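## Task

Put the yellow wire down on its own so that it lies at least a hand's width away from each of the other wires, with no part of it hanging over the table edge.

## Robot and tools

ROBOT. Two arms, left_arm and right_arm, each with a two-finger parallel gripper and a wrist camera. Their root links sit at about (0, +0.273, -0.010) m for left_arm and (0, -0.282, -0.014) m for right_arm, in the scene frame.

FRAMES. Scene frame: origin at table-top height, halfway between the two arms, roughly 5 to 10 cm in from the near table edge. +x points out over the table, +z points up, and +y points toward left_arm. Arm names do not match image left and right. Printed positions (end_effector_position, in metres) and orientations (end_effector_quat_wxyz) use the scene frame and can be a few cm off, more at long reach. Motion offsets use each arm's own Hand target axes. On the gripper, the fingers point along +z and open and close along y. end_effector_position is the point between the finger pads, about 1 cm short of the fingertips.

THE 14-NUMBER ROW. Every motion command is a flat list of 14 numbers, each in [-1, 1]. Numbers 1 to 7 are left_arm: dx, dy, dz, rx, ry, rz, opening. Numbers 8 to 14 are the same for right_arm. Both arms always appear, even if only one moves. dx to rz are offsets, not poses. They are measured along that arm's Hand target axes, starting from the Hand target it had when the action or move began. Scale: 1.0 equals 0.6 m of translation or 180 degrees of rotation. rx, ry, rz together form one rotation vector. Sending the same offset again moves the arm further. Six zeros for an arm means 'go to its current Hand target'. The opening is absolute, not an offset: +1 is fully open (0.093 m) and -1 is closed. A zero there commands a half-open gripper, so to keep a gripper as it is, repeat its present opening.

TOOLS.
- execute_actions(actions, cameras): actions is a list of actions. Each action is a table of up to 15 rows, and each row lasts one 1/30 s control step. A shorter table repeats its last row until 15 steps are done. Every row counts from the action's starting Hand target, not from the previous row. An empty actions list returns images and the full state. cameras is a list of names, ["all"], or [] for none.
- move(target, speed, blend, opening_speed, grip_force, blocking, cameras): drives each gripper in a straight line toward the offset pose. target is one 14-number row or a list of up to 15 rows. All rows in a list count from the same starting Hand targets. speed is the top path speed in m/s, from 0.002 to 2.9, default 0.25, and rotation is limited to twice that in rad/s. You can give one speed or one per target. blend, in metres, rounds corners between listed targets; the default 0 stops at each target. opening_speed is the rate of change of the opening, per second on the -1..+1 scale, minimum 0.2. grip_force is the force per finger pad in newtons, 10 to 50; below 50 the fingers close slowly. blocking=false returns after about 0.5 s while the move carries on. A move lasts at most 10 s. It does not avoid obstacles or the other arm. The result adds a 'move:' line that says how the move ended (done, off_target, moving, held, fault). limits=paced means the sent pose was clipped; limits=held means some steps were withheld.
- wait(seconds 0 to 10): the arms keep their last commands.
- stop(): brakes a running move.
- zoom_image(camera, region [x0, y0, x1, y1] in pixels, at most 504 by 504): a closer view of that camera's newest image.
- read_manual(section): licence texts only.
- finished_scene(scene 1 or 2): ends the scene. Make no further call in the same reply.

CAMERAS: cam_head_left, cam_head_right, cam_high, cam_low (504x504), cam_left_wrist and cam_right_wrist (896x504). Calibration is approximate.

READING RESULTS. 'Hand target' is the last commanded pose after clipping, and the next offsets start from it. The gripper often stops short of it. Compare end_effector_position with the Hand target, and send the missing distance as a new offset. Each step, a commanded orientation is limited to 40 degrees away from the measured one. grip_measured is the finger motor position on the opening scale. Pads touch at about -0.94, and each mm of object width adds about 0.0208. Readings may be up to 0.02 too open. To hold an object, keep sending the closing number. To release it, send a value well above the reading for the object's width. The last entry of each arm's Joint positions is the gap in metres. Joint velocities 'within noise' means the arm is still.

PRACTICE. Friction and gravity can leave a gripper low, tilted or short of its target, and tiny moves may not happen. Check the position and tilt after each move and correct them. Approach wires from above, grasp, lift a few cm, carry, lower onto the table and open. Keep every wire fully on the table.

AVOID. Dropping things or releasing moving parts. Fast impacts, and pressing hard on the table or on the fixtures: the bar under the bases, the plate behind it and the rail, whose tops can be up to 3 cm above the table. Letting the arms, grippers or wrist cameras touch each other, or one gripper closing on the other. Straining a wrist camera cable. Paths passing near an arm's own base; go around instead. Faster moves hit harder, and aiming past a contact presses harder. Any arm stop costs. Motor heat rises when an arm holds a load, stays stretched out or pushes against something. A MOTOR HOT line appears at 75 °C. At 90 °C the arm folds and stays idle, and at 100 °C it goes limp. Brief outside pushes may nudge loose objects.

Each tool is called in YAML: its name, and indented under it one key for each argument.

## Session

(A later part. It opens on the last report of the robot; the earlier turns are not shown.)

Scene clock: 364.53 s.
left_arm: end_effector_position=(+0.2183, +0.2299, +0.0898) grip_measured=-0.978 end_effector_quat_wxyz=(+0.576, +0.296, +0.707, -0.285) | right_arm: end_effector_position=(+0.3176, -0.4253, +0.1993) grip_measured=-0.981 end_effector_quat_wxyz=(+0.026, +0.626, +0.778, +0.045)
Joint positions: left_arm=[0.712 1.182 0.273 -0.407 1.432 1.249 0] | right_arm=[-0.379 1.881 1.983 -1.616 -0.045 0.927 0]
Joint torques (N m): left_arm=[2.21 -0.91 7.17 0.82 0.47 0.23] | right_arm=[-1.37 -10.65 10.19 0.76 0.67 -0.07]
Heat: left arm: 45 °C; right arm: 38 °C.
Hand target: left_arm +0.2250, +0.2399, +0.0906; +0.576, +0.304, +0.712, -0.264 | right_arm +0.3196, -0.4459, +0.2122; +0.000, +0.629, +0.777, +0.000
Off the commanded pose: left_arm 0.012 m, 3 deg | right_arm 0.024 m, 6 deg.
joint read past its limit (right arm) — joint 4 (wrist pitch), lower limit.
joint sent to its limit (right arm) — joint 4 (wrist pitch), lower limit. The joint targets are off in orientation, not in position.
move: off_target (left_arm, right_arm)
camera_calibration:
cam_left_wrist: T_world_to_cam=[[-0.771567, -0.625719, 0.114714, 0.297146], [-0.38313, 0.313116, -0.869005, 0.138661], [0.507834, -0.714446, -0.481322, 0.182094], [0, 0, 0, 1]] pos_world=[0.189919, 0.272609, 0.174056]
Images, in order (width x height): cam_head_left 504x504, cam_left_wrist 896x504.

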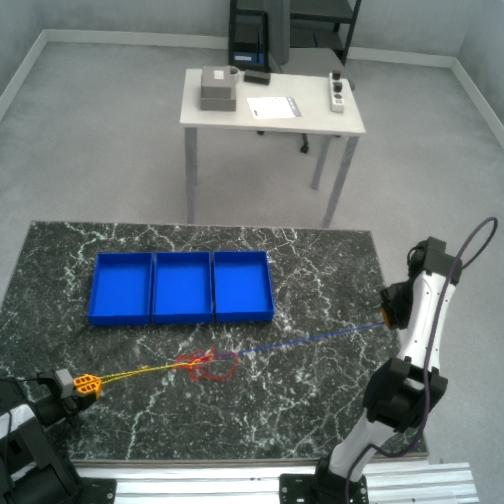

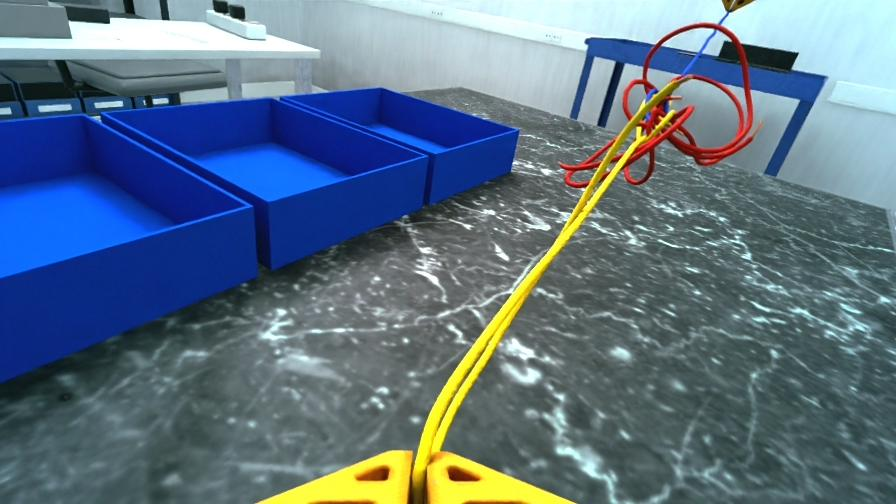

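move:
  target: [0.0589, 0.0402, -0.0439, 0, 0, 0, -1.0, 0, 0, 0.1833, 0, 0, 0, -1.0]
  speed: 0.1
  cameras: ["cam_left_wrist", "cam_head_left"]

zoom_image:
  camera: "cam_left_wrist"
  region: [400, 0, 896, 300]

Scene clock: 386.43 s.
left_arm: end_effector_position=(+0.2109, +0.2630, +0.0595) grip_measured=-0.978 end_effector_quat_wxyz=(+0.552, +0.286, +0.731, -0.282) | right_arm: end_effector_position=(+0.2994, -0.4087, +0.1110) grip_measured=-0.981 end_effector_quat_wxyz=(-0.073, +0.626, +0.776, +0.035)
Joint positions: left_arm=[0.893 1.684 0.483 -0.974 1.335 2.087 0] | right_arm=[-0.379 1.914 1.662 -1.459 -0.075 0.927 0]
Joint torques (N m): left_arm=[3.07 -2.97 5.52 -0.33 0.72 0.19] | right_arm=[-1.87 -8.64 8.24 1.24 0.97 -0.08]
Motor temperatures (°C): left_arm=[23 43 32 37 22 21 23] | right_arm=[25 38 34 27 23 21 23]
Heat: left arm: 43 °C; right arm: 38 °C.
Hand target: left_arm +0.2200, +0.2798, +0.0606; +0.576, +0.304, +0.712, -0.264 | right_arm +0.3196, -0.4459, +0.1022; +0.000, +0.629, +0.777, +0.000
Off the commanded pose: left_arm 0.019 m, 5 deg | right_arm 0.043 m, 9 deg.
joint sent to its limit (left arm) — joint 6 (wrist roll), upper limit. The joint targets are off in orientation, not in position.
move: off_target (left_arm, right_arm)
camera_calibration:
cam_left_wrist: T_world_to_cam=[[-0.751266, -0.642355, 0.151592, 0.313557], [-0.445141, 0.32357, -0.834956, 0.107392], [0.487288, -0.694754, -0.529026, 0.196842], [0, 0, 0, 1]] pos_world=[0.18745, 0.303423, 0.146269]
Images, in order (width x height): cam_head_left 504x504, cam_left_wrist 896x504.

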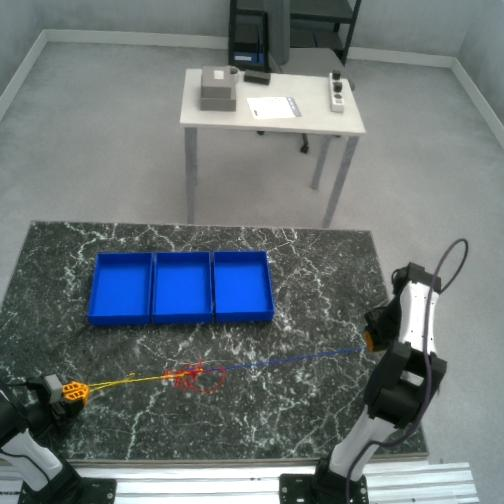

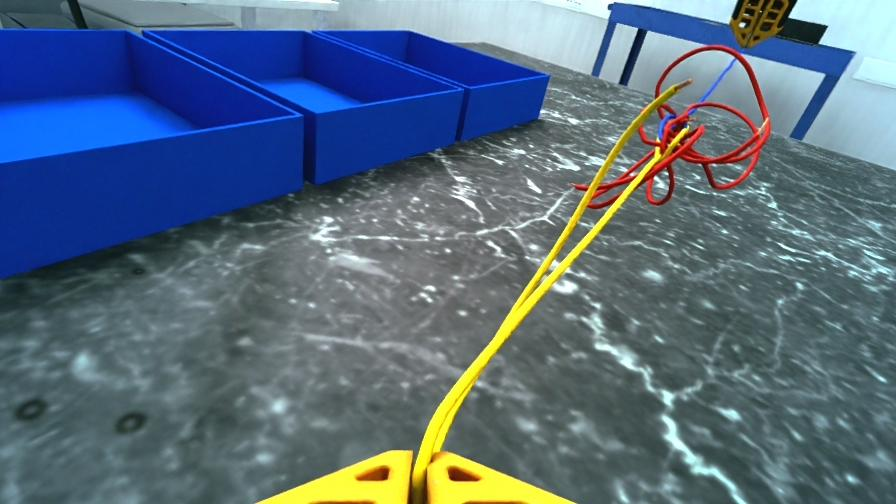

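Scaled by 1.016.

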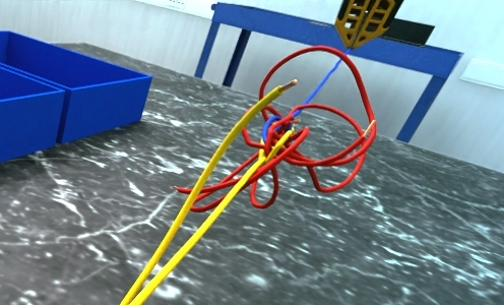

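move:
  target: [0, 0, 0, 0, 0, 0, -1.0, -0.0652, -0.0139, 0.03, 0, 0, 0, -1.0]
  speed: 0.06
  cameras: ["cam_left_wrist"]

zoom_image:
  camera: "cam_left_wrist"
  region: [550, 20, 850, 250]

Scene clock: 402.80 s.
left_arm: end_effector_position=(+0.2082, +0.2612, +0.0587) grip_measured=-0.978 end_effector_quat_wxyz=(+0.543, +0.284, +0.736, -0.289) | right_arm: end_effector_position=(+0.2926, -0.4271, +0.0909) grip_measured=-0.982 end_effector_quat_wxyz=(-0.102, +0.621, +0.776, +0.047)
Joint positions: left_arm=[0.894 1.684 0.484 -0.995 1.318 2.089 0] | right_arm=[-0.453 1.978 1.662 -1.455 -0.098 0.842 0]
Joint torques (N m): left_arm=[3.12 -3.34 5.46 -0.2 0.83 0.19] | right_arm=[-3.55 -8.88 11.75 1.36 1.2 -0.1]
Heat: left arm: 43 °C; right arm: 38 °C.
Hand target: left_arm +0.2200, +0.2798, +0.0606; +0.576, +0.304, +0.712, -0.264 | right_arm +0.3196, -0.4859, +0.0842; +0.000, +0.629, +0.777, +0.000
Off the commanded pose: left_arm 0.022 m, 6 deg | right_arm 0.065 m, 13 deg.
joint sent to its limit (left arm) — joint 6 (wrist roll), upper limit. The joint targets are off in orientation, not in position.
move: off_target (left_arm, right_arm)
camera_calibration:
cam_left_wrist: T_world_to_cam=[[-0.752643, -0.635468, 0.172362, 0.307699], [-0.461625, 0.322615, -0.82633, 0.109204], [0.469499, -0.701499, -0.536162, 0.202444], [0, 0, 0, 1]] pos_world=[0.186952, 0.302316, 0.145746]
Images, in order (width x height): cam_left_wrist 896x504.

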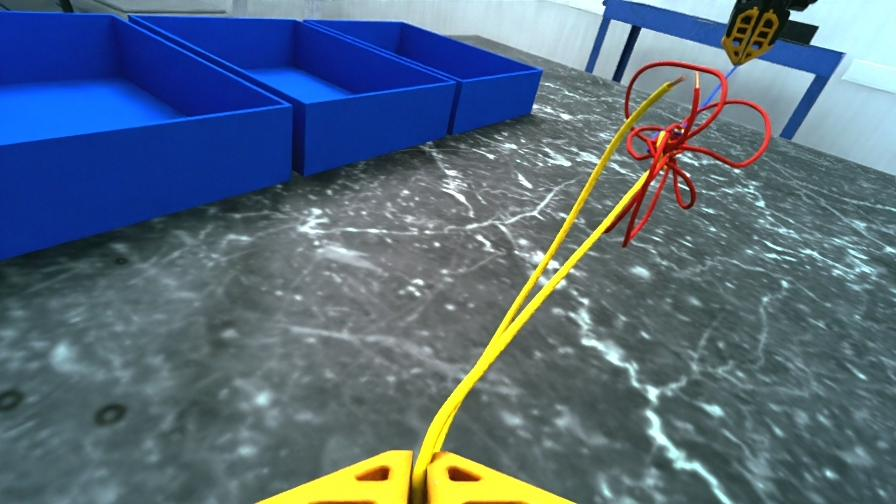

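Scaled by 1.680.

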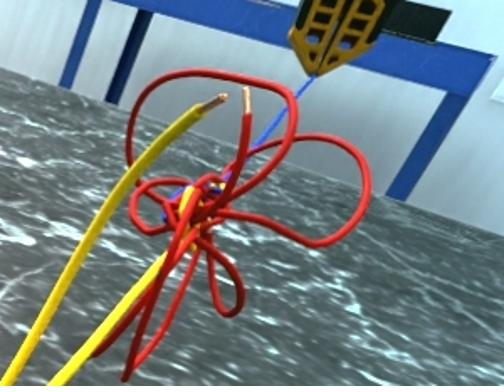

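move:
  target:
    - [-0.036, -0.1505, 0.198, 0.1362, 0.0036, 0.0276, -1.0, 0.082, -0.0167, 0.09, 0, 0, 0, -1.0]
    - [-0.036, -0.1505, 0.198, 0.1362, 0.0036, 0.0276, -1.0, 0.082, -0.0167, 0.09, 0, 0, 0, -0.3]
    - [-0.036, -0.1505, 0.198, 0.1362, 0.0036, 0.0276, -1.0, 0.082, -0.0167, -0.0667, 0, 0, 0, -0.3]
    - [-0.036, -0.1505, 0.198, 0.1362, 0.0036, 0.0276, -1.0, 0.7295, 0.0622, -0.1097, 0, 0, -0.0444, -0.1]
  speed: [0.12, 0.1, 0.15, 0.25]
  blend: [0, 0, 0.04, 0]
  opening_speed: 1.5
  cameras: ["cam_left_wrist", "cam_right_wrist"]

zoom_image:
  camera: "cam_right_wrist"
  region: [200, 0, 700, 500]

Scene clock: 476.90 s.
left_arm: end_effector_position=(+0.2375, +0.1302, +0.0670) grip_measured=-0.978 end_effector_quat_wxyz=(+0.513, +0.458, +0.619, -0.380) | right_arm: end_effector_position=(+0.2607, -0.0514, +0.1494) grip_measured=-0.101 end_effector_quat_wxyz=(+0.001, +0.566, +0.824, +0.002)
Joint positions: left_arm=[0.131 1.508 0.213 0.65 1.323 0.646 0] | right_arm=[0.77 1.921 1.81 -1.49 -0.002 1.925 0.04]
Joint torques (N m): left_arm=[-0.02 -2.41 3.04 1.74 0.3 -0.06] | right_arm=[-0.65 -8.06 10.32 0.12 0.05 0.12]
Heat: left arm: 42 °C; right arm: 39 °C.
Hand target: left_arm +0.2352, +0.1298, +0.0606; +0.505, +0.451, +0.629, -0.382 | right_arm +0.2648, -0.0501, +0.1498; +0.000, +0.573, +0.819, +0.000
Off the commanded pose: left_arm 0.007 m, 2 deg | right_arm 0.004 m, 1 deg.
move: done; target 2's new opening was sent with right_arm's hand 0.014 m and 4 deg from that target
camera_calibration:
cam_left_wrist: T_world_to_cam=[[-0.967062, -0.248982, 0.0529016, 0.253717], [-0.16823, 0.46922, -0.866909, 0.0859389], [0.191023, -0.847254, -0.495652, 0.18358], [0, 0, 0, 1]] pos_world=[0.22475, 0.178386, 0.152071]
cam_right_wrist: T_world_to_cam=[[-0.939462, -0.342454, 0.0116671, 0.223929], [-0.295816, 0.827761, 0.476765, 0.0823797], [-0.172928, 0.444451, -0.878953, 0.286435], [0, 0, 0, 1]] pos_world=[0.284274, -0.118811, 0.209874]
Images, in order (width x height): cam_left_wrist 896x504, cam_right_wrist 896x504.

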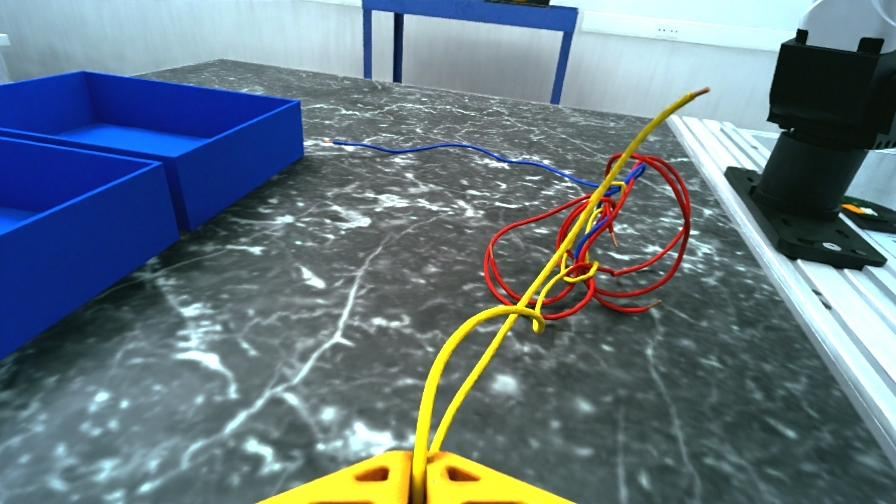

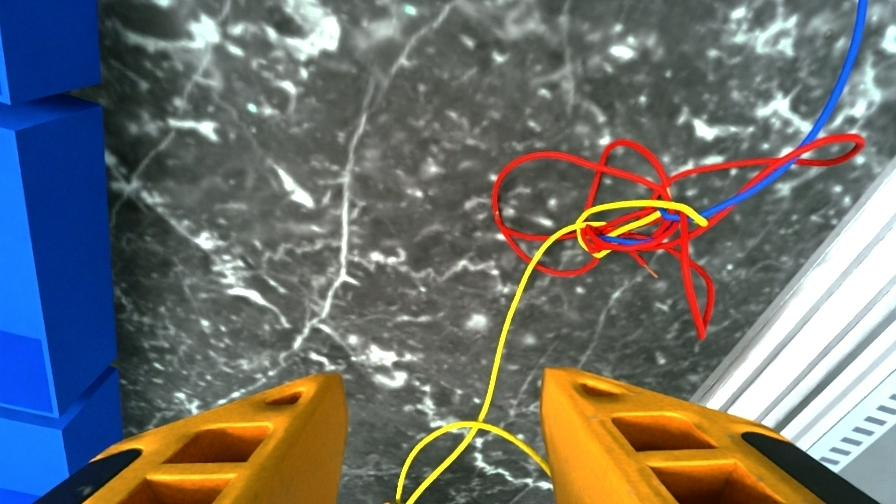

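Scaled by 1.008.

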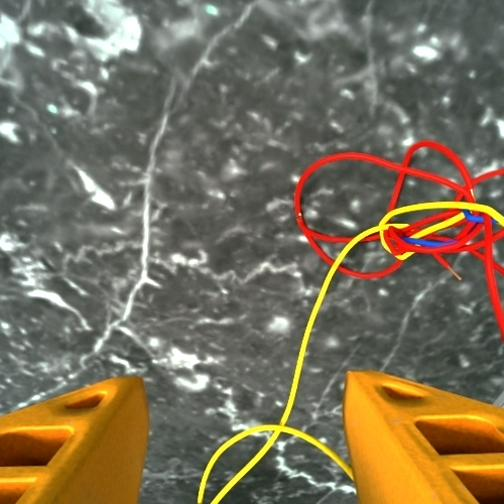

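move:
  target:
    - [0, 0, 0, 0, 0, 0, -1.0, 0.132, -0.067, 0.1333, 0, 0, -0.0556, -0.1]
    - [0, 0, 0, 0, 0, 0, -1.0, 0.132, -0.067, 0.2397, 0, 0, -0.0556, -0.1]
    - [0, 0, 0, 0, 0, 0, -1.0, 0.132, -0.067, 0.2397, 0, 0, -0.0556, -0.85]
    - [0.0303, 0.0502, -0.156, -0.098, -0.0025, -0.0198, -1.0, 0.132, -0.067, 0.2397, 0, 0, -0.0556, -0.85]
  speed: [0.2, 0.08, 0.08, 0.07]
  opening_speed: 1.5
  cameras: ["cam_left_wrist", "cam_right_wrist"]

Scene clock: 551.53 s.
left_arm: end_effector_position=(+0.2263, +0.2202, +0.0556) grip_measured=-0.978 end_effector_quat_wxyz=(+0.547, +0.338, +0.699, -0.313) | right_arm: end_effector_position=(+0.2069, +0.0337, +0.0139) grip_measured=-0.848 end_effector_quat_wxyz=(-0.013, +0.493, +0.868, +0.054)
Joint positions: left_arm=[0.614 1.48 0.315 -0.294 1.403 1.391 0] | right_arm=[1.017 1.991 1.357 -0.864 -0.046 2.004 0.004]
Joint torques (N m): left_arm=[2.25 -2.22 6.26 0.66 0.8 0.23] | right_arm=[-0.43 -8.98 7.46 -0.4 0.35 0.06]
Heat: left arm: 40 °C; right arm: 37 °C.
Hand target: left_arm +0.2351, +0.2298, +0.0605; +0.559, +0.347, +0.692, -0.298 | right_arm +0.1999, +0.0105, +0.0060; +0.000, +0.500, +0.866, +0.000
Off the commanded pose: left_arm 0.014 m, 3 deg | right_arm 0.026 m, 6 deg.
move: off_target (left_arm, right_arm)
camera_calibration:
cam_left_wrist: T_world_to_cam=[[-0.834455, -0.537332, 0.122305, 0.295585], [-0.365777, 0.374058, -0.852225, 0.0966562], [0.412179, -0.75588, -0.508678, 0.186943], [0, 0, 0, 1]] pos_world=[0.204953, 0.263979, 0.141315]
cam_right_wrist: T_world_to_cam=[[-0.866721, -0.49474, -0.0634665, 0.195275], [-0.446296, 0.712374, 0.541612, 0.0947947], [-0.222745, 0.497751, -0.83823, 0.128234], [0, 0, 0, 1]] pos_world=[0.240119, -0.0347478, 0.0685414]
Images, in order (width x height): cam_left_wrist 896x504, cam_right_wrist 896x504.

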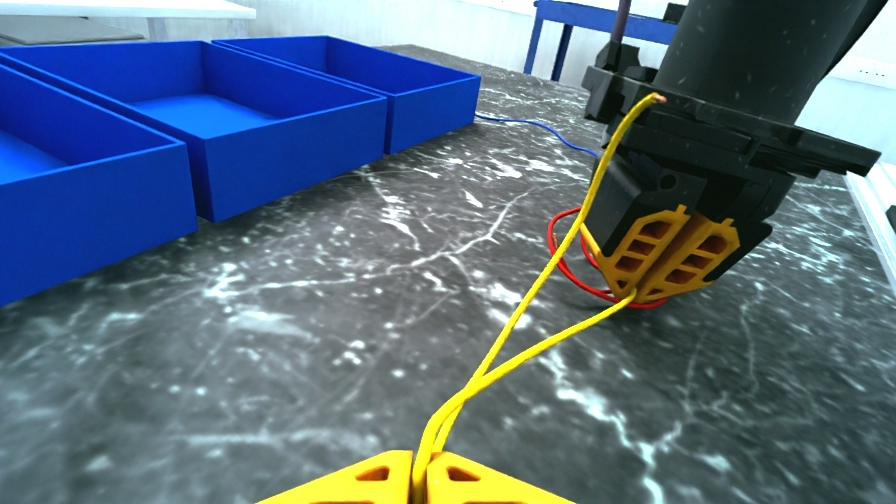

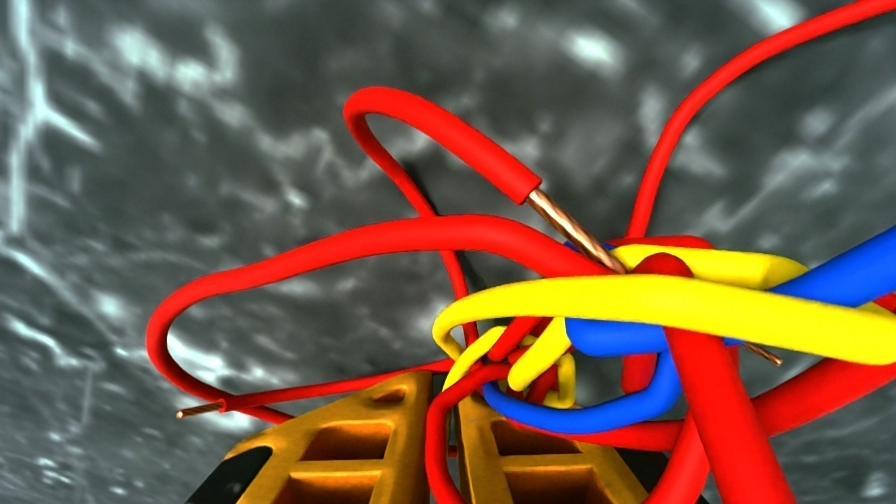

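move:
  target: [0.001, 0.045, -0.085, -0.06, -0.0015, -0.012, -1.0, 0, 0, 0, 0, 0, 0, -0.85]
  speed: 0.06
  cameras: ["cam_left_wrist", "cam_right_wrist"]

Scene clock: 565.80 s.
left_arm: end_effector_position=(+0.2122, +0.2653, +0.0604) grip_measured=-0.978 end_effector_quat_wxyz=(+0.549, +0.277, +0.737, -0.280) | right_arm: end_effector_position=(+0.2112, +0.0660, +0.0249) grip_measured=-0.848 end_effector_quat_wxyz=(-0.032, +0.479, +0.870, +0.112)
Joint positions: left_arm=[0.896 1.652 0.477 -0.943 1.334 2.018 0] | right_arm=[1.033 1.991 1.382 -0.776 -0.093 2.004 0.004]
Joint torques (N m): left_arm=[3.36 -2.76 6.5 -0.21 1.15 0.22] | right_arm=[-1.44 -9.4 6.16 -1.05 0.73 0.03]
Heat: left arm: 40 °C; right arm: 38 °C.
Hand target: left_arm +0.2281, +0.2863, +0.0693; +0.585, +0.279, +0.722, -0.243 | right_arm +0.1999, +0.0105, +0.0060; +0.000, +0.500, +0.866, +0.000
Off the commanded pose: left_arm 0.028 m, 6 deg | right_arm 0.060 m, 14 deg.
move: off_target (left_arm, right_arm)
camera_calibration:
cam_left_wrist: T_world_to_cam=[[-0.738249, -0.654497, 0.163163, 0.31556], [-0.462357, 0.314882, -0.8289, 0.113636], [0.491136, -0.687374, -0.535073, 0.195951], [0, 0, 0, 1]] pos_world=[0.189264, 0.305443, 0.147553]
cam_right_wrist: T_world_to_cam=[[-0.851449, -0.503901, -0.145324, 0.215011], [-0.477904, 0.6314, 0.610689, 0.078069], [-0.21597, 0.589422, -0.778421, 0.113277], [0, 0, 0, 1]] pos_world=[0.244845, -0.00771663, 0.0717478]
Images, in order (width x height): cam_left_wrist 896x504, cam_right_wrist 896x504.

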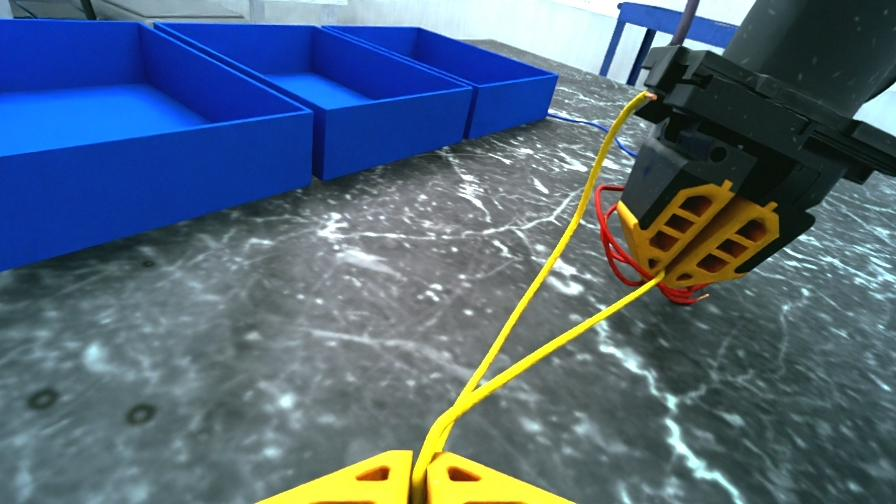

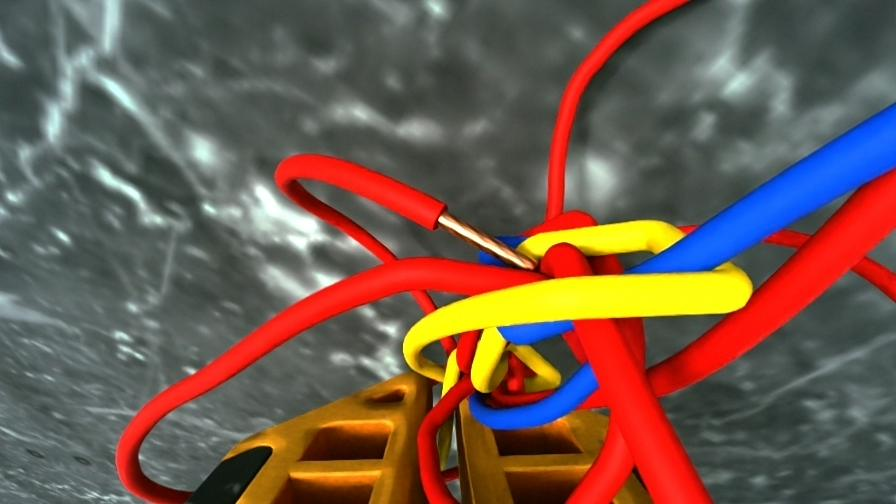

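move:
  target:
    - [0, -0.03, 0.08, 0, 0, 0, -1.0, 0, 0, 0, 0, 0, 0, -0.85]
    - [0, 0, 0, 0, 0, 0, -1.0, 0, 0, 0, 0, 0, 0, -0.85]
    - [0, -0.03, 0.08, 0, 0, 0, -1.0, 0, 0, 0, 0, 0, 0, -0.85]
    - [0, 0.0, -0.01, 0, 0, 0, -1.0, 0, 0, 0, 0, 0, 0, -0.85]
  speed: 0.12
  blend: [0.01, 0.01, 0.01, 0]
  cameras: ["cam_left_wrist", "cam_right_wrist"]

Scene clock: 596.70 s.
left_arm: end_effector_position=(+0.2088, +0.2692, +0.0621) grip_measured=-0.978 end_effector_quat_wxyz=(+0.547, +0.274, +0.741, -0.278) | right_arm: end_effector_position=(+0.2124, +0.0692, +0.0270) grip_measured=-0.848 end_effector_quat_wxyz=(-0.034, +0.479, +0.869, +0.118)
Joint positions: left_arm=[0.93 1.668 0.492 -1.015 1.313 2.088 0] | right_arm=[1.033 1.991 1.389 -0.77 -0.098 2.006 0.004]
Joint torques (N m): left_arm=[3.23 -3.34 6.28 -0.35 1.12 0.19] | right_arm=[-1.43 -9.43 5.82 -1.09 0.76 0.01]
Heat: left arm: 40 °C; right arm: 40 °C.
Hand target: left_arm +0.2239, +0.2904, +0.0705; +0.585, +0.279, +0.722, -0.243 | right_arm +0.1999, +0.0105, +0.0060; +0.000, +0.500, +0.866, +0.000
Off the commanded pose: left_arm 0.027 m, 6 deg | right_arm 0.064 m, 14 deg.
joint sent to its limit (left arm) — joint 6 (wrist roll), upper limit. The joint targets still meet the commanded pose.
move: off_target (left_arm, right_arm)
camera_calibration:
cam_left_wrist: T_world_to_cam=[[-0.731293, -0.661065, 0.167938, 0.315425], [-0.471858, 0.312549, -0.824417, 0.114502], [0.492504, -0.682133, -0.540494, 0.199849], [0, 0, 0, 1]] pos_world=[0.18627, 0.309052, 0.149443]
cam_right_wrist: T_world_to_cam=[[-0.851623, -0.501163, -0.153536, 0.218016], [-0.478679, 0.624279, 0.617367, 0.0757432], [-0.213552, 0.599259, -0.771547, 0.111988], [0, 0, 0, 1]] pos_world=[0.245839, -0.00513361, 0.0731163]
Images, in order (width x height): cam_left_wrist 896x504, cam_right_wrist 896x504.

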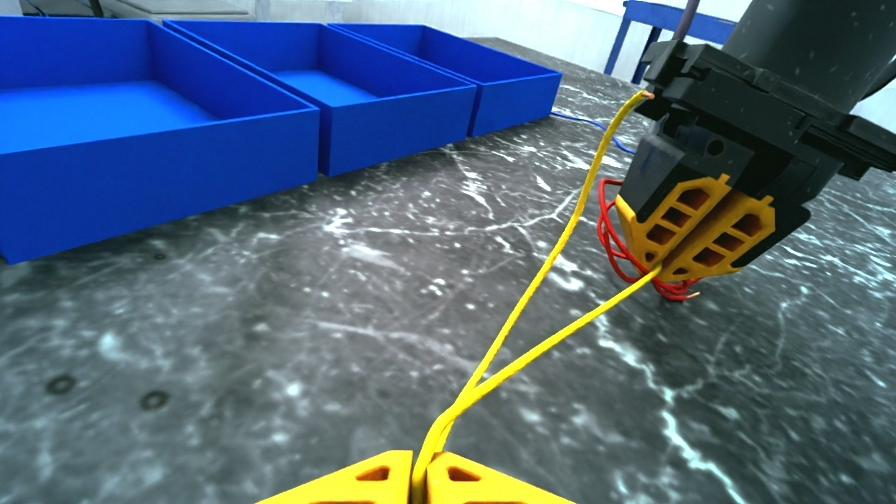

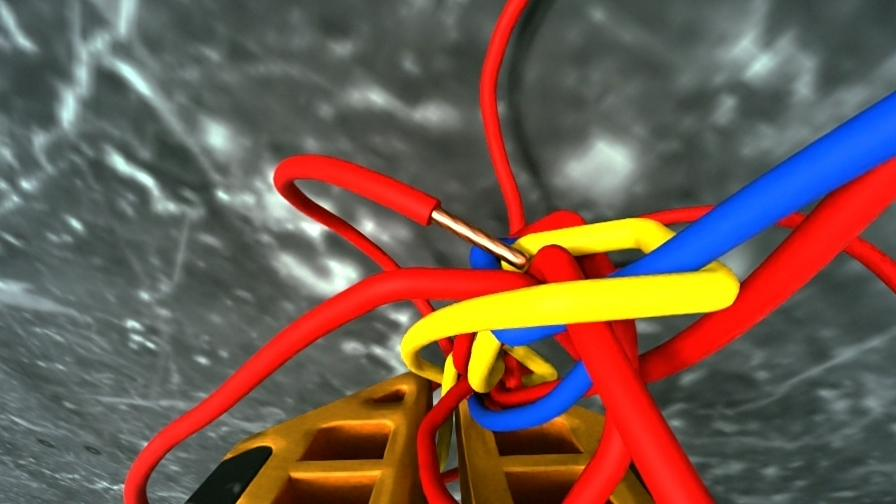

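move:
  target:
    - [-0.001, -0.1073, 0.1063, 0.0817, 0.002, 0.0165, -1.0, 0, 0, 0, 0, 0, 0, -0.85]
    - [-0.001, -0.1073, 0.1063, 0.0817, 0.002, 0.0165, -1.0, 0, 0, 0, 0, 0, 0, -0.1]
    - [-0.001, -0.1073, 0.1063, 0.0817, 0.002, 0.0165, -1.0, 0, 0, -0.18, 0, 0, 0, -0.1]
  speed: [0.15, 0.1, 0.15]
  opening_speed: 1.5
  cameras: ["cam_left_wrist", "cam_right_wrist"]

zoom_image:
  camera: "cam_right_wrist"
  region: [380, 100, 740, 460]

Scene clock: 632.57 s.
left_arm: end_effector_position=(+0.2262, +0.2013, +0.0615) grip_measured=-0.978 end_effector_quat_wxyz=(+0.549, +0.368, +0.677, -0.324) | right_arm: end_effector_position=(+0.1934, +0.0112, +0.0980) grip_measured=-0.101 end_effector_quat_wxyz=(-0.009, +0.495, +0.869, -0.020)
Joint positions: left_arm=[0.518 1.407 0.251 -0.059 1.415 1.181 0] | right_arm=[1.02 1.962 1.662 -1.344 -0.025 2.006 0.04]
Joint torques (N m): left_arm=[0.08 -4.15 3.29 1.07 0.55 -0.05] | right_arm=[-0.9 -12.7 9.96 0.02 0.17 0.03]
Heat: left arm: 40 °C; right arm: 41 °C.
Hand target: left_arm +0.2249, +0.2004, +0.0601; +0.548, +0.371, +0.679, -0.317 | right_arm +0.1998, +0.0106, +0.1140; +0.000, +0.500, +0.866, +0.000
Off the commanded pose: left_arm 0.002 m, 1 deg | right_arm 0.017 m, 3 deg.
move: off_target (right_arm); target 2's new opening was sent with right_arm's hand 0.012 m and 3 deg from that target
camera_calibration:
cam_left_wrist: T_world_to_cam=[[-0.873033, -0.479612, 0.0882373, 0.283784], [-0.305836, 0.397551, -0.865111, 0.0912795], [0.379839, -0.782257, -0.493757, 0.187396], [0, 0, 0, 1]] pos_world=[0.204489, 0.24641, 0.146455]
cam_right_wrist: T_world_to_cam=[[-0.867751, -0.493524, 0.058668, 0.165931], [-0.41179, 0.780046, 0.471123, 0.0587629], [-0.278274, 0.384658, -0.880114, 0.222968], [0, 0, 0, 1]] pos_world=[0.230231, -0.0497134, 0.158818]
Images, in order (width x height): cam_left_wrist 896x504, cam_right_wrist 896x504.

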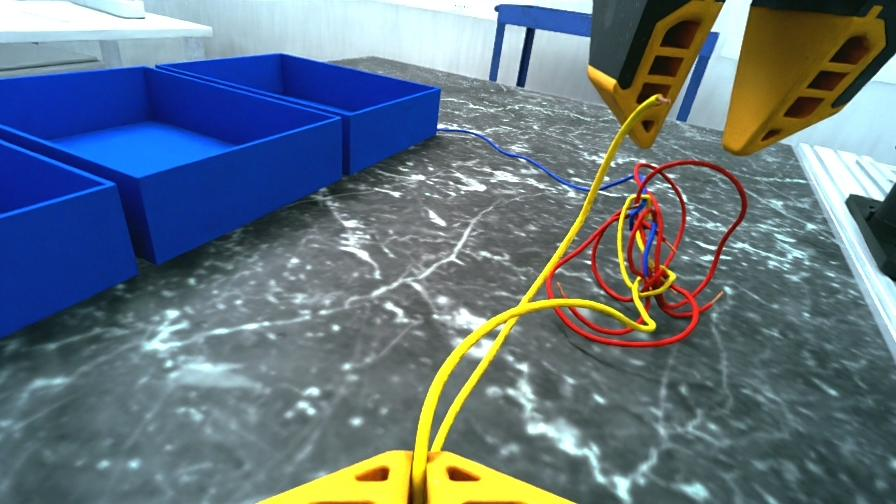

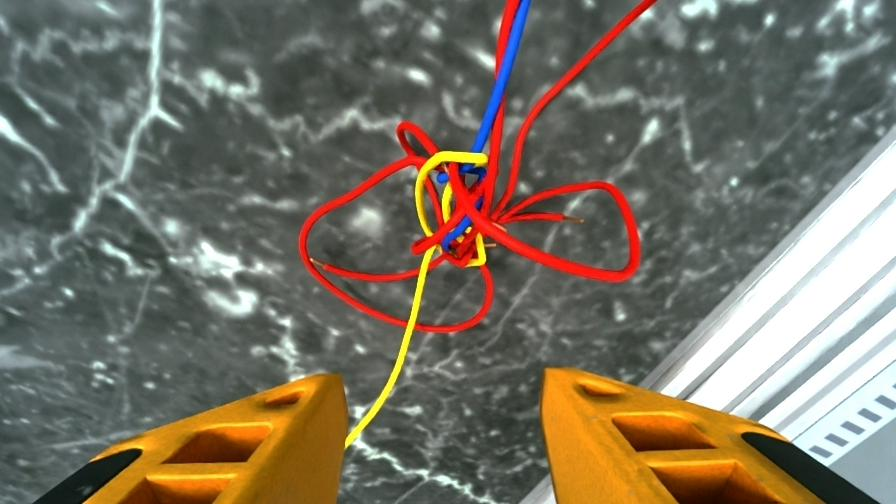

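Scaled by 1.400.

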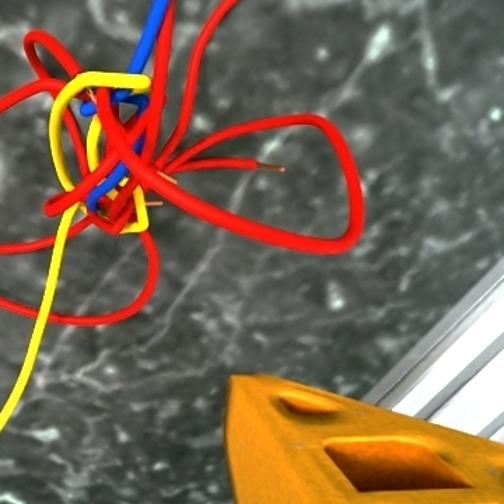

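zoom_image:
  camera: "cam_right_wrist"
  region: [380, 130, 530, 280]

zoom_image:
  camera: "cam_left_wrist"
  region: [540, 140, 760, 360]

Scaled by 3.360.

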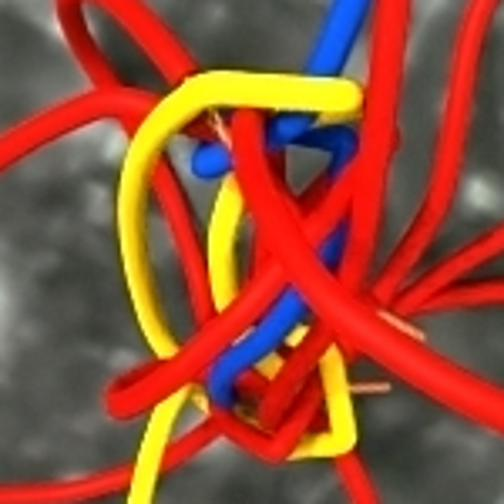

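Scaled by 2.291.

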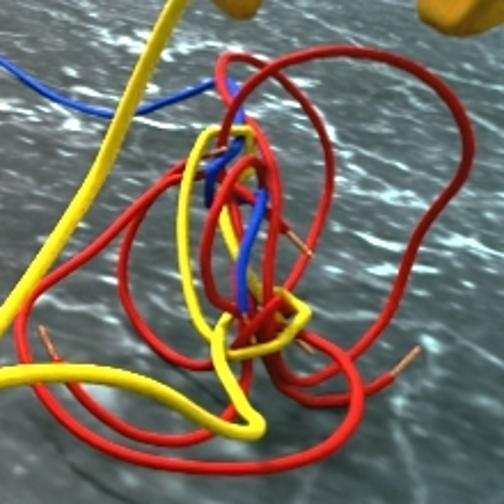

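move:
  target:
    - [0, 0, 0, 0, 0, 0, -1.0, 0.0835, -0.0265, 0.09, 0, 0, -0.5, -0.3]
    - [0, 0, 0, 0, 0, 0, -1.0, 0.0835, -0.0265, 0.183, 0, 0, -0.5, -0.3]
    - [0, 0, 0, 0, 0, 0, -1.0, 0.0835, -0.0265, 0.183, 0, 0, -0.5, -1.0]
  speed: [0.15, 0.08, 0.08]
  opening_speed: 1.5
  cameras: ["cam_left_wrist", "cam_right_wrist"]

Scene clock: 813.73 s.
left_arm: end_effector_position=(+0.2262, +0.2013, +0.0615) grip_measured=-0.978 end_effector_quat_wxyz=(+0.549, +0.368, +0.677, -0.324) | right_arm: end_effector_position=(+0.1597, +0.0408, +0.0127) grip_measured=-0.983 end_effector_quat_wxyz=(-0.007, -0.251, +0.968, -0.001)
Joint positions: left_arm=[0.518 1.407 0.251 -0.059 1.415 1.18 0] | right_arm=[1.147 2.026 1.411 -0.997 -0.023 0.591 0]
Joint torques (N m): left_arm=[0.09 -4.15 3.28 1.06 0.54 -0.04] | right_arm=[0.4 -8.79 6.83 0.65 0.1 -0.09]
Motor temperatures (°C): left_arm=[23 39 28 31 23 21 23] | right_arm=[25 49 37 25 22 21 23]
Heat: left arm: 39 °C; right arm: 49 °C.
Hand target: left_arm +0.2249, +0.2004, +0.0601; +0.548, +0.371, +0.679, -0.317 | right_arm +0.1610, +0.0459, +0.0041; +0.000, -0.259, +0.966, +0.000
Off the commanded pose: left_arm 0.002 m, 1 deg | right_arm 0.010 m, 1 deg.
move: done; target 3's new opening was sent with right_arm's hand 0.011 m and 1 deg from that target
camera_calibration:
cam_left_wrist: T_world_to_cam=[[-0.873021, -0.479625, 0.0882833, 0.283778], [-0.305846, 0.39746, -0.86515, 0.0913094], [0.379858, -0.782295, -0.493682, 0.18739], [0, 0, 0, 1]] pos_world=[0.204489, 0.24641, 0.146455]
cam_right_wrist: T_world_to_cam=[[0.470116, -0.882482, 0.0147501, -0.040921], [-0.773688, -0.404002, 0.488046, 0.167908], [-0.424732, -0.24085, -0.872693, 0.175996], [0, 0, 0, 1]] pos_world=[0.223897, 0.0741118, 0.072248]
Images, in order (width x height): cam_left_wrist 896x504, cam_right_wrist 896x504.

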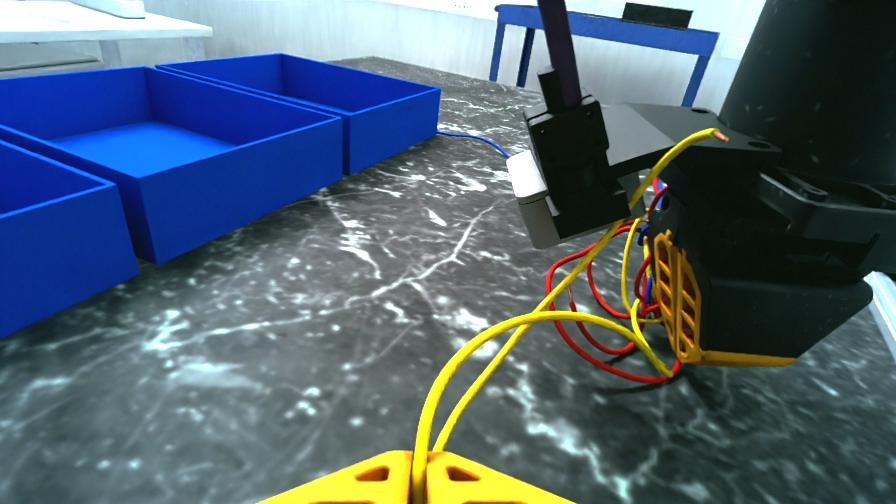

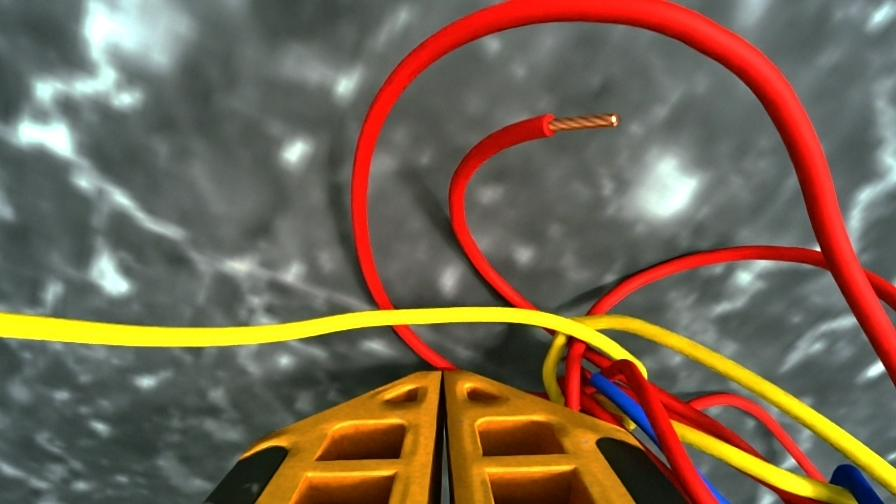

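move:
  target:
    - [-0.1792, 0.0045, 0.1293, 0.06, 0.0015, 0.012, -1.0, 0, 0, 0, 0, 0, 0, -1.0]
    - [-0.1918, -0.136, 0.3767, 0.1904, 0.0046, 0.0383, -1.0, 0, 0, 0, 0, 0, 0, -1.0]
    - [-0.1627, -0.2118, 0.4938, 0.1904, 0.0046, 0.0383, -1.0, 0, 0, 0, 0, 0, 0, -1.0]
  speed: [0.15, 0.15, 0.08]
  blend: [0.04, 0.03, 0]
  cameras: ["cam_left_wrist", "cam_right_wrist", "cam_high"]

Scene clock: 825.40 s.
left_arm: end_effector_position=(+0.2616, +0.1249, +0.1322) grip_measured=-0.978 end_effector_quat_wxyz=(+0.502, +0.449, +0.635, -0.377) | right_arm: end_effector_position=(+0.1598, +0.0408, +0.0127) grip_measured=-0.983 end_effector_quat_wxyz=(-0.006, -0.251, +0.968, -0.001)
Joint positions: left_arm=[0.099 1.243 0.429 0.191 1.271 0.588 0] | right_arm=[1.147 2.026 1.411 -0.997 -0.023 0.591 0]
Joint torques (N m): left_arm=[0.87 -3.17 5.76 1.6 0.44 0.11] | right_arm=[0.42 -8.77 6.83 0.64 0.1 -0.09]
Heat: left arm: 39 °C; right arm: 47 °C.
Hand target: left_arm +0.2609, +0.1261, +0.1306; +0.501, +0.447, +0.638, -0.378 (not the last commanded pose) | right_arm +0.1610, +0.0459, +0.0041; +0.000, -0.259, +0.966, +0.000
Off the commanded pose: left_arm 0.257 m, 22 deg | right_arm 0.010 m, 1 deg.
move: held (left_arm; a check stopped the path); path passed 0 of 3 targets; limits=held
pose unreachable (left arm): on one or more control steps of this call, first in action 0 (counted from 0), this arm could not follow its commanded pose, so it was not sent that pose on those steps. It may still have moved: this result reports where it is.
cause: moving toward the commanded pose would bring a part of the arm too close to another arm (this arm's fingers and the right arm's wrist (the part past joint 4), at the place that arm is still heading or pushing toward).
camera_calibration:
cam_left_wrist: T_world_to_cam=[[-0.959356, -0.269772, 0.0828198, 0.268861], [-0.208317, 0.479027, -0.852723, 0.15637], [0.190368, -0.835318, -0.515756, 0.208149], [0, 0, 0, 1]] pos_world=[0.250883, 0.171496, 0.218428]
cam_right_wrist: T_world_to_cam=[[0.470146, -0.88246, 0.0150931, -0.0409548], [-0.773837, -0.403931, 0.487869, 0.167899], [-0.424428, -0.241049, -0.872786, 0.176038], [0, 0, 0, 1]] pos_world=[0.223896, 0.0741122, 0.0723487]
Images, in order (width x height): cam_high 504x504, cam_left_wrist 896x504, cam_right_wrist 896x504.

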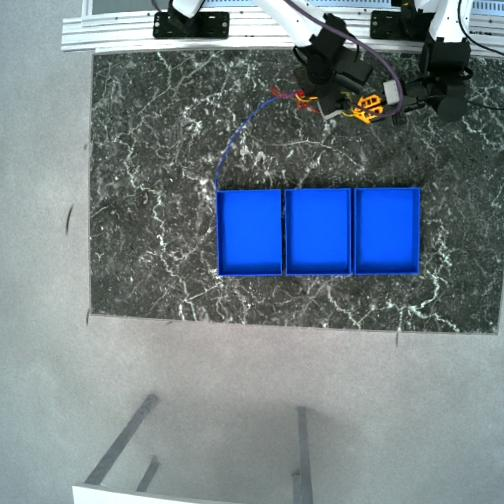

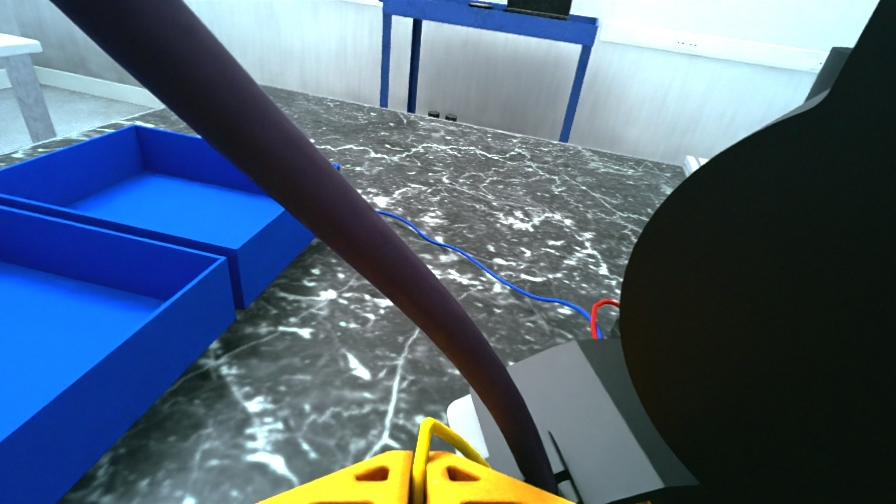

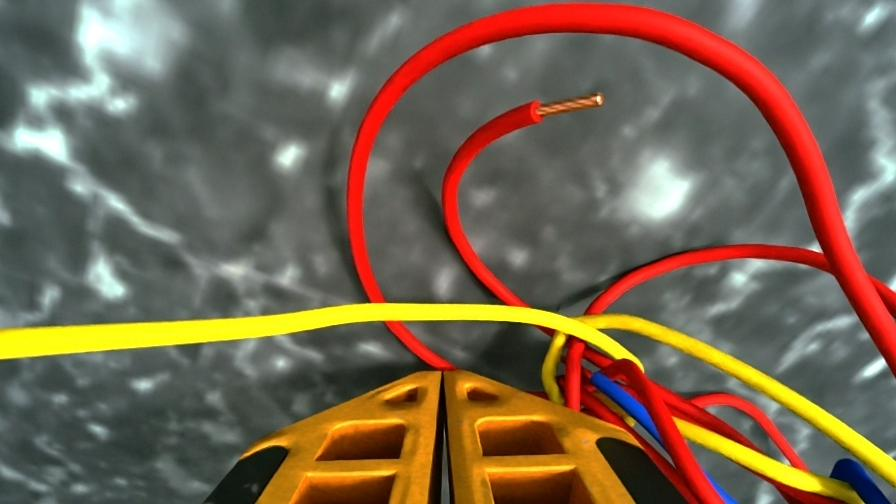

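move:
  target:
    - [0, 0, 0, 0, 0, 0, -1.0, 0, 0, 0, 0, 0, -0.5, -1.0]
    - [0, 0.047, 0.1525, 0.114, 0.004, 0.0249, -1.0, 0, 0, 0, 0, 0, -0.5, -1.0]
    - [-0.0193, -0.0392, 0.3345, 0.114, 0.004, 0.0249, -1.0, 0, 0, 0, 0, 0, -0.5, -1.0]
    - [-0.0018, -0.109, 0.422, 0.114, 0.004, 0.0249, -1.0, 0, 0, 0, 0, 0, -0.5, -1.0]
  speed: [0.5, 0.15, 0.15, 0.1]
  blend: [0, 0.03, 0.03, 0]
  cameras: ["cam_left_wrist", "cam_right_wrist"]

Scene clock: 932.47 s.
left_arm: end_effector_position=(+0.2932, -0.0152, +0.1090) grip_measured=-0.978 end_effector_quat_wxyz=(+0.408, +0.574, +0.529, -0.474) | right_arm: end_effector_position=(+0.1627, +0.0429, +0.0127) grip_measured=-0.983 end_effector_quat_wxyz=(-0.002, +0.863, -0.505, +0.006)
Joint positions: left_arm=[-0.341 1.782 0.86 0.283 1.248 0.61 0] | right_arm=[1.152 2.026 1.411 -0.983 -0.002 -0.98 0]
Joint torques (N m): left_arm=[0.92 -7.36 5.63 1.62 0.45 0.11] | right_arm=[0.01 -8.79 6.84 0.53 -0.16 -0.09]
Motor temperatures (°C): left_arm=[23 38 31 34 23 21 23] | right_arm=[25 41 32 25 22 21 23]
Heat: left arm: 38 °C; right arm: 41 °C.
Hand target: left_arm +0.2940, -0.0136, +0.1090; +0.408, +0.573, +0.530, -0.474 (not the last commanded pose) | right_arm +0.1610, +0.0459, +0.0041; +0.000, +0.866, -0.500, +0.000
Off the commanded pose: left_arm 0.120 m, 4 deg | right_arm 0.009 m, 1 deg.
move: held (left_arm; a check stopped the path); path passed 2 of 4 targets; limits=held
pose unreachable (left arm): on one or more control steps of this call, first in action 0 (counted from 0), this arm could not follow its commanded pose, so it was not sent that pose on those steps. It may still have moved: this result reports where it is.
cause: moving toward the commanded pose would bring a part of the arm too close to another arm (this arm's wrist (the part past joint 4) and the right arm's wrist (the part past joint 4), along the way the arms are being sent, or toward where that arm still pushes).
camera_calibration:
cam_left_wrist: T_world_to_cam=[[-0.984755, 0.149769, 0.0884678, 0.276537], [0.00424604, 0.529138, -0.848525, 0.148317], [-0.173895, -0.835214, -0.521707, 0.18062], [0, 0, 0, 1]] pos_world=[0.3031, 0.0309596, 0.195616]
cam_right_wrist: T_world_to_cam=[[0.879639, 0.474987, 0.0249514, -0.165515], [0.405056, -0.775567, 0.484176, -0.00474575], [0.249328, -0.415793, -0.874615, 0.0756186], [0, 0, 0, 1]] pos_world=[0.128662, 0.106379, 0.0725648]
Images, in order (width x height): cam_left_wrist 896x504, cam_right_wrist 896x504.

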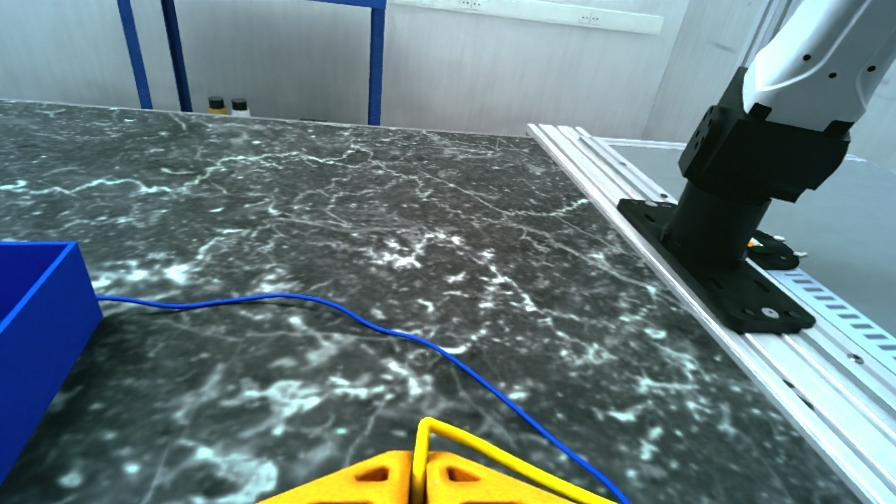

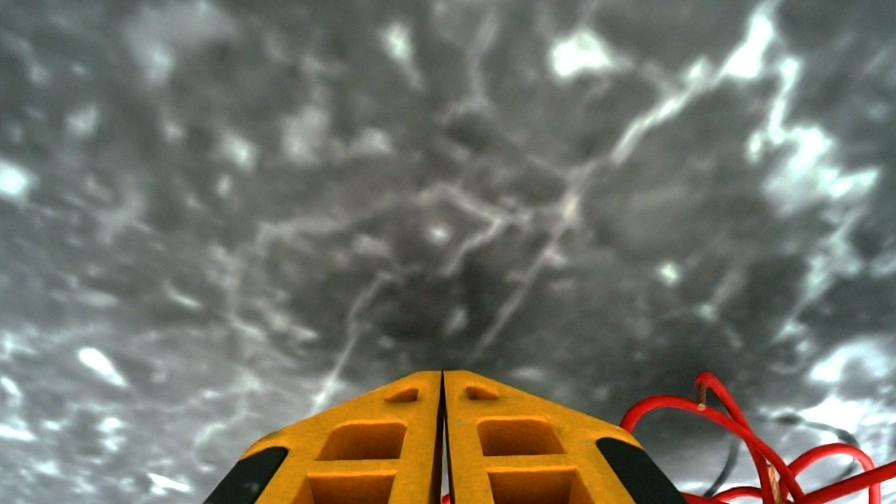

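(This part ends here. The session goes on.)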